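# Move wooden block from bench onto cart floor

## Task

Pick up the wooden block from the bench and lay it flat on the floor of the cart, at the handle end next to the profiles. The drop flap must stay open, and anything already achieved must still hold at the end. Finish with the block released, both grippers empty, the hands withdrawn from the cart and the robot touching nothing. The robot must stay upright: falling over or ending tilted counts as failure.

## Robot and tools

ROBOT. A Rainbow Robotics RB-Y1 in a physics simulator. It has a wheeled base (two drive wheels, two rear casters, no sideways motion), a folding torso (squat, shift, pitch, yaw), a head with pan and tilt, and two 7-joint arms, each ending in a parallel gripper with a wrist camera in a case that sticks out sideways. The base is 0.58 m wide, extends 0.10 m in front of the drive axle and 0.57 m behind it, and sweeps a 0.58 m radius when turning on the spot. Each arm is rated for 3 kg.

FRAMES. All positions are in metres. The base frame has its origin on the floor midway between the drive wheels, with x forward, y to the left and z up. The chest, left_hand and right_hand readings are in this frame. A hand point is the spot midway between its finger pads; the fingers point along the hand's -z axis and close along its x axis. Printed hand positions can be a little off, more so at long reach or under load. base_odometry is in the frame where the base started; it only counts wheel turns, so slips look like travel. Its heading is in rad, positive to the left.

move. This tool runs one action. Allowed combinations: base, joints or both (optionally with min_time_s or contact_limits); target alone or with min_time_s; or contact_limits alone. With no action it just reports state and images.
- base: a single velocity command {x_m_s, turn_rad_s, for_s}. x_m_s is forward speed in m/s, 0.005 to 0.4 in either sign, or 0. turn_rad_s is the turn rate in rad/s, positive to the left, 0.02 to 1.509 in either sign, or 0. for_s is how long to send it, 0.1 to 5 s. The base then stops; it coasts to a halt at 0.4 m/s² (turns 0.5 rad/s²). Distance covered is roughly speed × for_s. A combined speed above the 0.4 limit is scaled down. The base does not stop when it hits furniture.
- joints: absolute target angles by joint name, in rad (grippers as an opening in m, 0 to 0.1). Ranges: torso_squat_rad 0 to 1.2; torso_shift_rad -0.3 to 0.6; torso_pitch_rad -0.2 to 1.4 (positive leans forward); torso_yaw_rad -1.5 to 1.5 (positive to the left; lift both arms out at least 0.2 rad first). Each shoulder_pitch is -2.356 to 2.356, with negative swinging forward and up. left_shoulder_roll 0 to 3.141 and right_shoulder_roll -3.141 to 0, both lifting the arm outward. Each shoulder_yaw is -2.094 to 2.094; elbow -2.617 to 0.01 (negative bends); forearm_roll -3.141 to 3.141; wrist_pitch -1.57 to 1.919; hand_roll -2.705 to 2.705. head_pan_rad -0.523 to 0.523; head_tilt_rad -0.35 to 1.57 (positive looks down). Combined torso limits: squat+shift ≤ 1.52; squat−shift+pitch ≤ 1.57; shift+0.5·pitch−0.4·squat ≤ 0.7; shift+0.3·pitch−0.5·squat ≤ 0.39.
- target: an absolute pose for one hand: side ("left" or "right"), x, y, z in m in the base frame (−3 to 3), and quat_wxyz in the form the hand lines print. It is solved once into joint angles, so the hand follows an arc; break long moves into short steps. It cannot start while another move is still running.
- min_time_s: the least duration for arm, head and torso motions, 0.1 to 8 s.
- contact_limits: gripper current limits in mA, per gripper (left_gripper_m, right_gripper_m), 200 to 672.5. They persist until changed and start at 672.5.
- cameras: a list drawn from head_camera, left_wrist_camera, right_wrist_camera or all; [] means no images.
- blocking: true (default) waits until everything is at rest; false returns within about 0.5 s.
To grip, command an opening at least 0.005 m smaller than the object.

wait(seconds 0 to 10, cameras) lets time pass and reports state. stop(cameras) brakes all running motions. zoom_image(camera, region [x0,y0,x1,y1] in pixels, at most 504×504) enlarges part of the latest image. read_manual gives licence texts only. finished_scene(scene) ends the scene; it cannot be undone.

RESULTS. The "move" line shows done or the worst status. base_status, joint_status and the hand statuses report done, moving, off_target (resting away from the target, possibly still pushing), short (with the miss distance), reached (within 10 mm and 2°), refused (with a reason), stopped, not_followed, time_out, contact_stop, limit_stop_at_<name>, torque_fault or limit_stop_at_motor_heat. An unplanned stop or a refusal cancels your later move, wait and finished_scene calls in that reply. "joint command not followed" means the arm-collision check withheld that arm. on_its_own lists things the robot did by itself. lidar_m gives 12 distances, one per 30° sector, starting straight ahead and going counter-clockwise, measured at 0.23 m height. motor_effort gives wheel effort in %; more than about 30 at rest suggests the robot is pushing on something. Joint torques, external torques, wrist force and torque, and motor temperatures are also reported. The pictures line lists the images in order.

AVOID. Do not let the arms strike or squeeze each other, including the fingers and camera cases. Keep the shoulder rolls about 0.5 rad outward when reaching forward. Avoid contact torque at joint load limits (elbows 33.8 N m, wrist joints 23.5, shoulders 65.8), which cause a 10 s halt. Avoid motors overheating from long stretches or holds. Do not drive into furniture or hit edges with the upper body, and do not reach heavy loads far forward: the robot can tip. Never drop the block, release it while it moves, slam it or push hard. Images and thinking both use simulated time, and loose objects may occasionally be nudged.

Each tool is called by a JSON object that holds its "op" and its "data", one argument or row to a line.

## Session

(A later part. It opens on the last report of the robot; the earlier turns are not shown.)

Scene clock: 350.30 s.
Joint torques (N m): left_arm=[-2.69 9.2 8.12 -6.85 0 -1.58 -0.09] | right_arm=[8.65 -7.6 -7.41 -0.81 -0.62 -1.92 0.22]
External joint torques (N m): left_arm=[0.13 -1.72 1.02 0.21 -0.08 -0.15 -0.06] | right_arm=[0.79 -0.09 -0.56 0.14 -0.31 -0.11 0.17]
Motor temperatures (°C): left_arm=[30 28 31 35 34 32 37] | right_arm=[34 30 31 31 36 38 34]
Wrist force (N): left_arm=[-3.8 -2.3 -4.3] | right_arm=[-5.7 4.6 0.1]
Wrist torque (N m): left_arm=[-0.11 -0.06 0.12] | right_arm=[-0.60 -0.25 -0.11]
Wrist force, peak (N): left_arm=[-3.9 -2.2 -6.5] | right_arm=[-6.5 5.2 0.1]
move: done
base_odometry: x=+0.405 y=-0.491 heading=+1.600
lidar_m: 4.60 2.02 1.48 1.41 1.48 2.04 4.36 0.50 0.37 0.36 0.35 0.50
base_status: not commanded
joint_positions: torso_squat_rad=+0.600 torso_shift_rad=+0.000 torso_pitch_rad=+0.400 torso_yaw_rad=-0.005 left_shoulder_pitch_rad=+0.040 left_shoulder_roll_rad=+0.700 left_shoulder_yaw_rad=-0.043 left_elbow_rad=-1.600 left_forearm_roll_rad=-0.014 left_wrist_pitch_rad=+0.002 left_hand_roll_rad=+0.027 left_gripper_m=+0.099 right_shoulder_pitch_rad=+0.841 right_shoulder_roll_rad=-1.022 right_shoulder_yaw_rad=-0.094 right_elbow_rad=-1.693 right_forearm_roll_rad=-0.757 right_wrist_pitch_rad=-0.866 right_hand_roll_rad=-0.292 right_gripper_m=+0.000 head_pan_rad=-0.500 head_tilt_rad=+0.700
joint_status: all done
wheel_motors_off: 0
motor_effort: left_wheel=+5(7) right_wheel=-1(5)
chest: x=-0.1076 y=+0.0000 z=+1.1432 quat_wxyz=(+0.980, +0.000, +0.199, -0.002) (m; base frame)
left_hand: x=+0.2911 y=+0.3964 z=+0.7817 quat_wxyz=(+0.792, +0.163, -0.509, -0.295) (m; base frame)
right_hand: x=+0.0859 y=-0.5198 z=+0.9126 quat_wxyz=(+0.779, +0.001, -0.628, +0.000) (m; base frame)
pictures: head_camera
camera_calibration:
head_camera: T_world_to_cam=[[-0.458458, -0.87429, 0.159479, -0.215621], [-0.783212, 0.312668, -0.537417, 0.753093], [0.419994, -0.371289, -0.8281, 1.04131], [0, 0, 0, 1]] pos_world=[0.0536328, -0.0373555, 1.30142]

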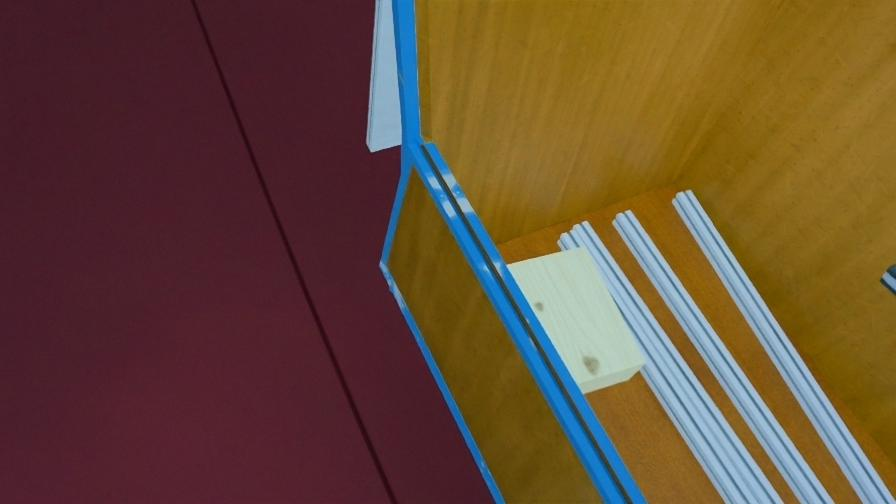

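Flat, near handle end.

{"op": "move", "data": {
  "target": {"side":"right","x":0.30,"y":-0.25,"z":1.0,"quat_wxyz":[0.7071,0,-0.7071,0]},
  "min_time_s": 1.5,
  "cameras": []
}}

{"op": "move", "data": {
  "joints": {"torso_squat_rad":0.35,"torso_pitch_rad":0},
  "cameras": ["head_camera"]
}}

{"op": "finished_scene", "data": {
  "scene": 2
}}

Scene clock: 353.17 s.
Joint torques (N m): left_arm=[-2.74 8.96 8.16 -6.93 -0.06 -1.68 -0.03] | right_arm=[-1.71 -0.65 -2.17 -10.59 0.05 -1.91 -0.15]
External joint torques (N m): left_arm=[0.08 -1.97 1.06 0.13 -0.13 -0.24 0] | right_arm=[0.55 0.63 -1.42 -0.34 0.03 -0.15 -0.2]
Motor temperatures (°C): left_arm=[30 28 31 35 34 32 37] | right_arm=[34 30 31 31 36 38 34]
Wrist force (N): left_arm=[-3.9 -2.4 -5.0] | right_arm=[-6.1 4.6 1.2]
Wrist torque (N m): left_arm=[-0.06 -0.07 0.14] | right_arm=[-0.57 -0.28 -0.11]
Wrist force, peak (N): left_arm=[-4.4 -1.9 -4.9] | right_arm=[-6.7 5.2 1.1]
move: done
base_odometry: x=+0.405 y=-0.491 heading=+1.600
lidar_m: 4.60 2.01 1.48 1.42 1.48 2.04 4.34 0.49 0.37 0.35 0.36 0.50
base_status: not commanded
joint_positions: torso_squat_rad=+0.600 torso_shift_rad=+0.000 torso_pitch_rad=+0.400 torso_yaw_rad=-0.005 left_shoulder_pitch_rad=+0.040 left_shoulder_roll_rad=+0.700 left_shoulder_yaw_rad=-0.043 left_elbow_rad=-1.600 left_forearm_roll_rad=-0.014 left_wrist_pitch_rad=+0.002 left_hand_roll_rad=+0.027 left_gripper_m=+0.099 right_shoulder_pitch_rad=+0.112 right_shoulder_roll_rad=+0.000 right_shoulder_yaw_rad=-0.097 right_elbow_rad=-2.339 right_forearm_roll_rad=-0.495 right_wrist_pitch_rad=+0.283 right_hand_roll_rad=+0.412 right_gripper_m=+0.000 head_pan_rad=-0.500 head_tilt_rad=+0.700
joint_status: all done
wheel_motors_off: 0
motor_effort: left_wheel=+4(6) right_wheel=-4(5)
chest: x=-0.1075 y=+0.0001 z=+1.1432 quat_wxyz=(+0.980, +0.000, +0.199, -0.002) (m; base frame)
left_hand: x=+0.2911 y=+0.3965 z=+0.7816 quat_wxyz=(+0.792, +0.163, -0.509, -0.295) (m; base frame)
right_hand: x=+0.3000 y=-0.2503 z=+1.0001 quat_wxyz=(+0.705, +0.003, -0.710, +0.004) (m; base frame)
right_hand_status: reached (checked arc, planned for 1.5 s): 0 mm and 0.7 deg off.
pictures: none
No camera images: "cameras" was empty.

Scene clock: 355.30 s.
Joint torques (N m): left_arm=[-10.29 10.07 8.91 -7.85 0 -1.7 -0.12] | right_arm=[-7.76 -0.27 -1.15 -9.88 0.04 -1.6 -0.23]
External joint torques (N m): left_arm=[0.61 -1.92 0.94 0.33 -0.09 -0.18 -0.09] | right_arm=[0.29 0.94 -1.01 -0.78 0.04 -0.01 -0.28]
Motor temperatures (°C): left_arm=[30 28 31 35 34 32 37] | right_arm=[34 30 31 31 36 38 34]
Wrist force (N): left_arm=[-3.9 -2.5 -2.6] | right_arm=[-5.6 4.8 3.6]
Wrist torque (N m): left_arm=[-0.06 -0.09 0.15] | right_arm=[-0.64 -0.25 -0.11]
Wrist force, peak (N): left_arm=[-4.3 -2.7 -4.7] | right_arm=[-6.2 4.8 4.1]
move: done
base_odometry: x=+0.405 y=-0.491 heading=+1.600
lidar_m: 4.61 2.00 1.48 1.42 1.49 2.05 4.34 0.50 0.37 0.35 0.35 0.50
base_status: not commanded
joint_positions: torso_squat_rad=+0.350 torso_shift_rad=+0.000 torso_pitch_rad=+0.000 torso_yaw_rad=-0.005 left_shoulder_pitch_rad=+0.040 left_shoulder_roll_rad=+0.700 left_shoulder_yaw_rad=-0.043 left_elbow_rad=-1.600 left_forearm_roll_rad=-0.014 left_wrist_pitch_rad=+0.002 left_hand_roll_rad=+0.027 left_gripper_m=+0.099 right_shoulder_pitch_rad=+0.112 right_shoulder_roll_rad=+0.000 right_shoulder_yaw_rad=-0.097 right_elbow_rad=-2.339 right_forearm_roll_rad=-0.495 right_wrist_pitch_rad=+0.283 right_hand_roll_rad=+0.412 right_gripper_m=+0.000 head_pan_rad=-0.500 head_tilt_rad=+0.700
joint_status: all done
wheel_motors_off: 0
motor_effort: left_wheel=+5(6) right_wheel=-1(7)
chest: x=-0.2280 y=+0.0001 z=+1.2475 quat_wxyz=(+1.000, +0.000, +0.000, -0.002) (m; base frame)
left_hand: x=+0.2799 y=+0.3965 z=+1.0696 quat_wxyz=(+0.676, +0.218, -0.656, -0.257) (m; base frame)
right_hand: x=+0.2031 y=-0.2502 z=+1.2743 quat_wxyz=(+0.550, +0.002, -0.835, +0.004) (m; base frame)
pictures: head_camera
camera_calibration:
head_camera: T_world_to_cam=[[-0.484332, -0.874315, -0.0315746, -0.0550469], [-0.512152, 0.3126, -0.799988, 1.10411], [0.709312, -0.371289, -0.599184, 0.958604], [0, 0, 0, 1]] pos_world=[-0.141135, -0.0373558, 1.45592]

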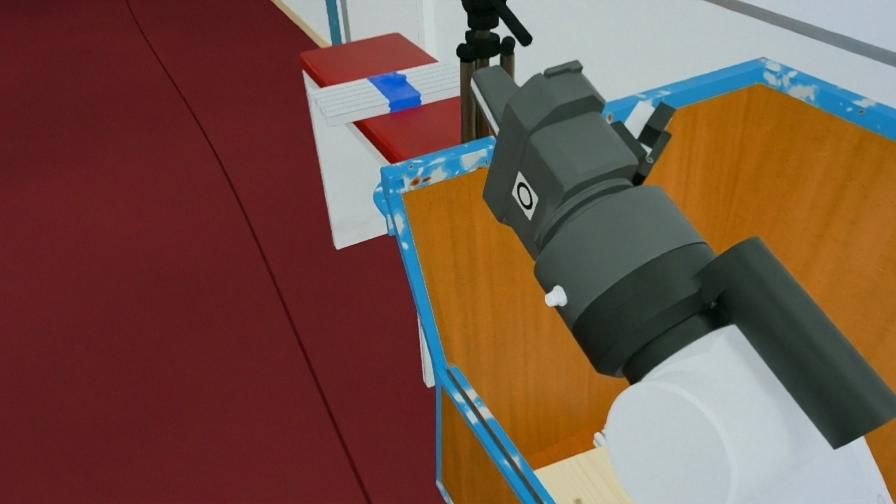

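The scene is finished: the task was done.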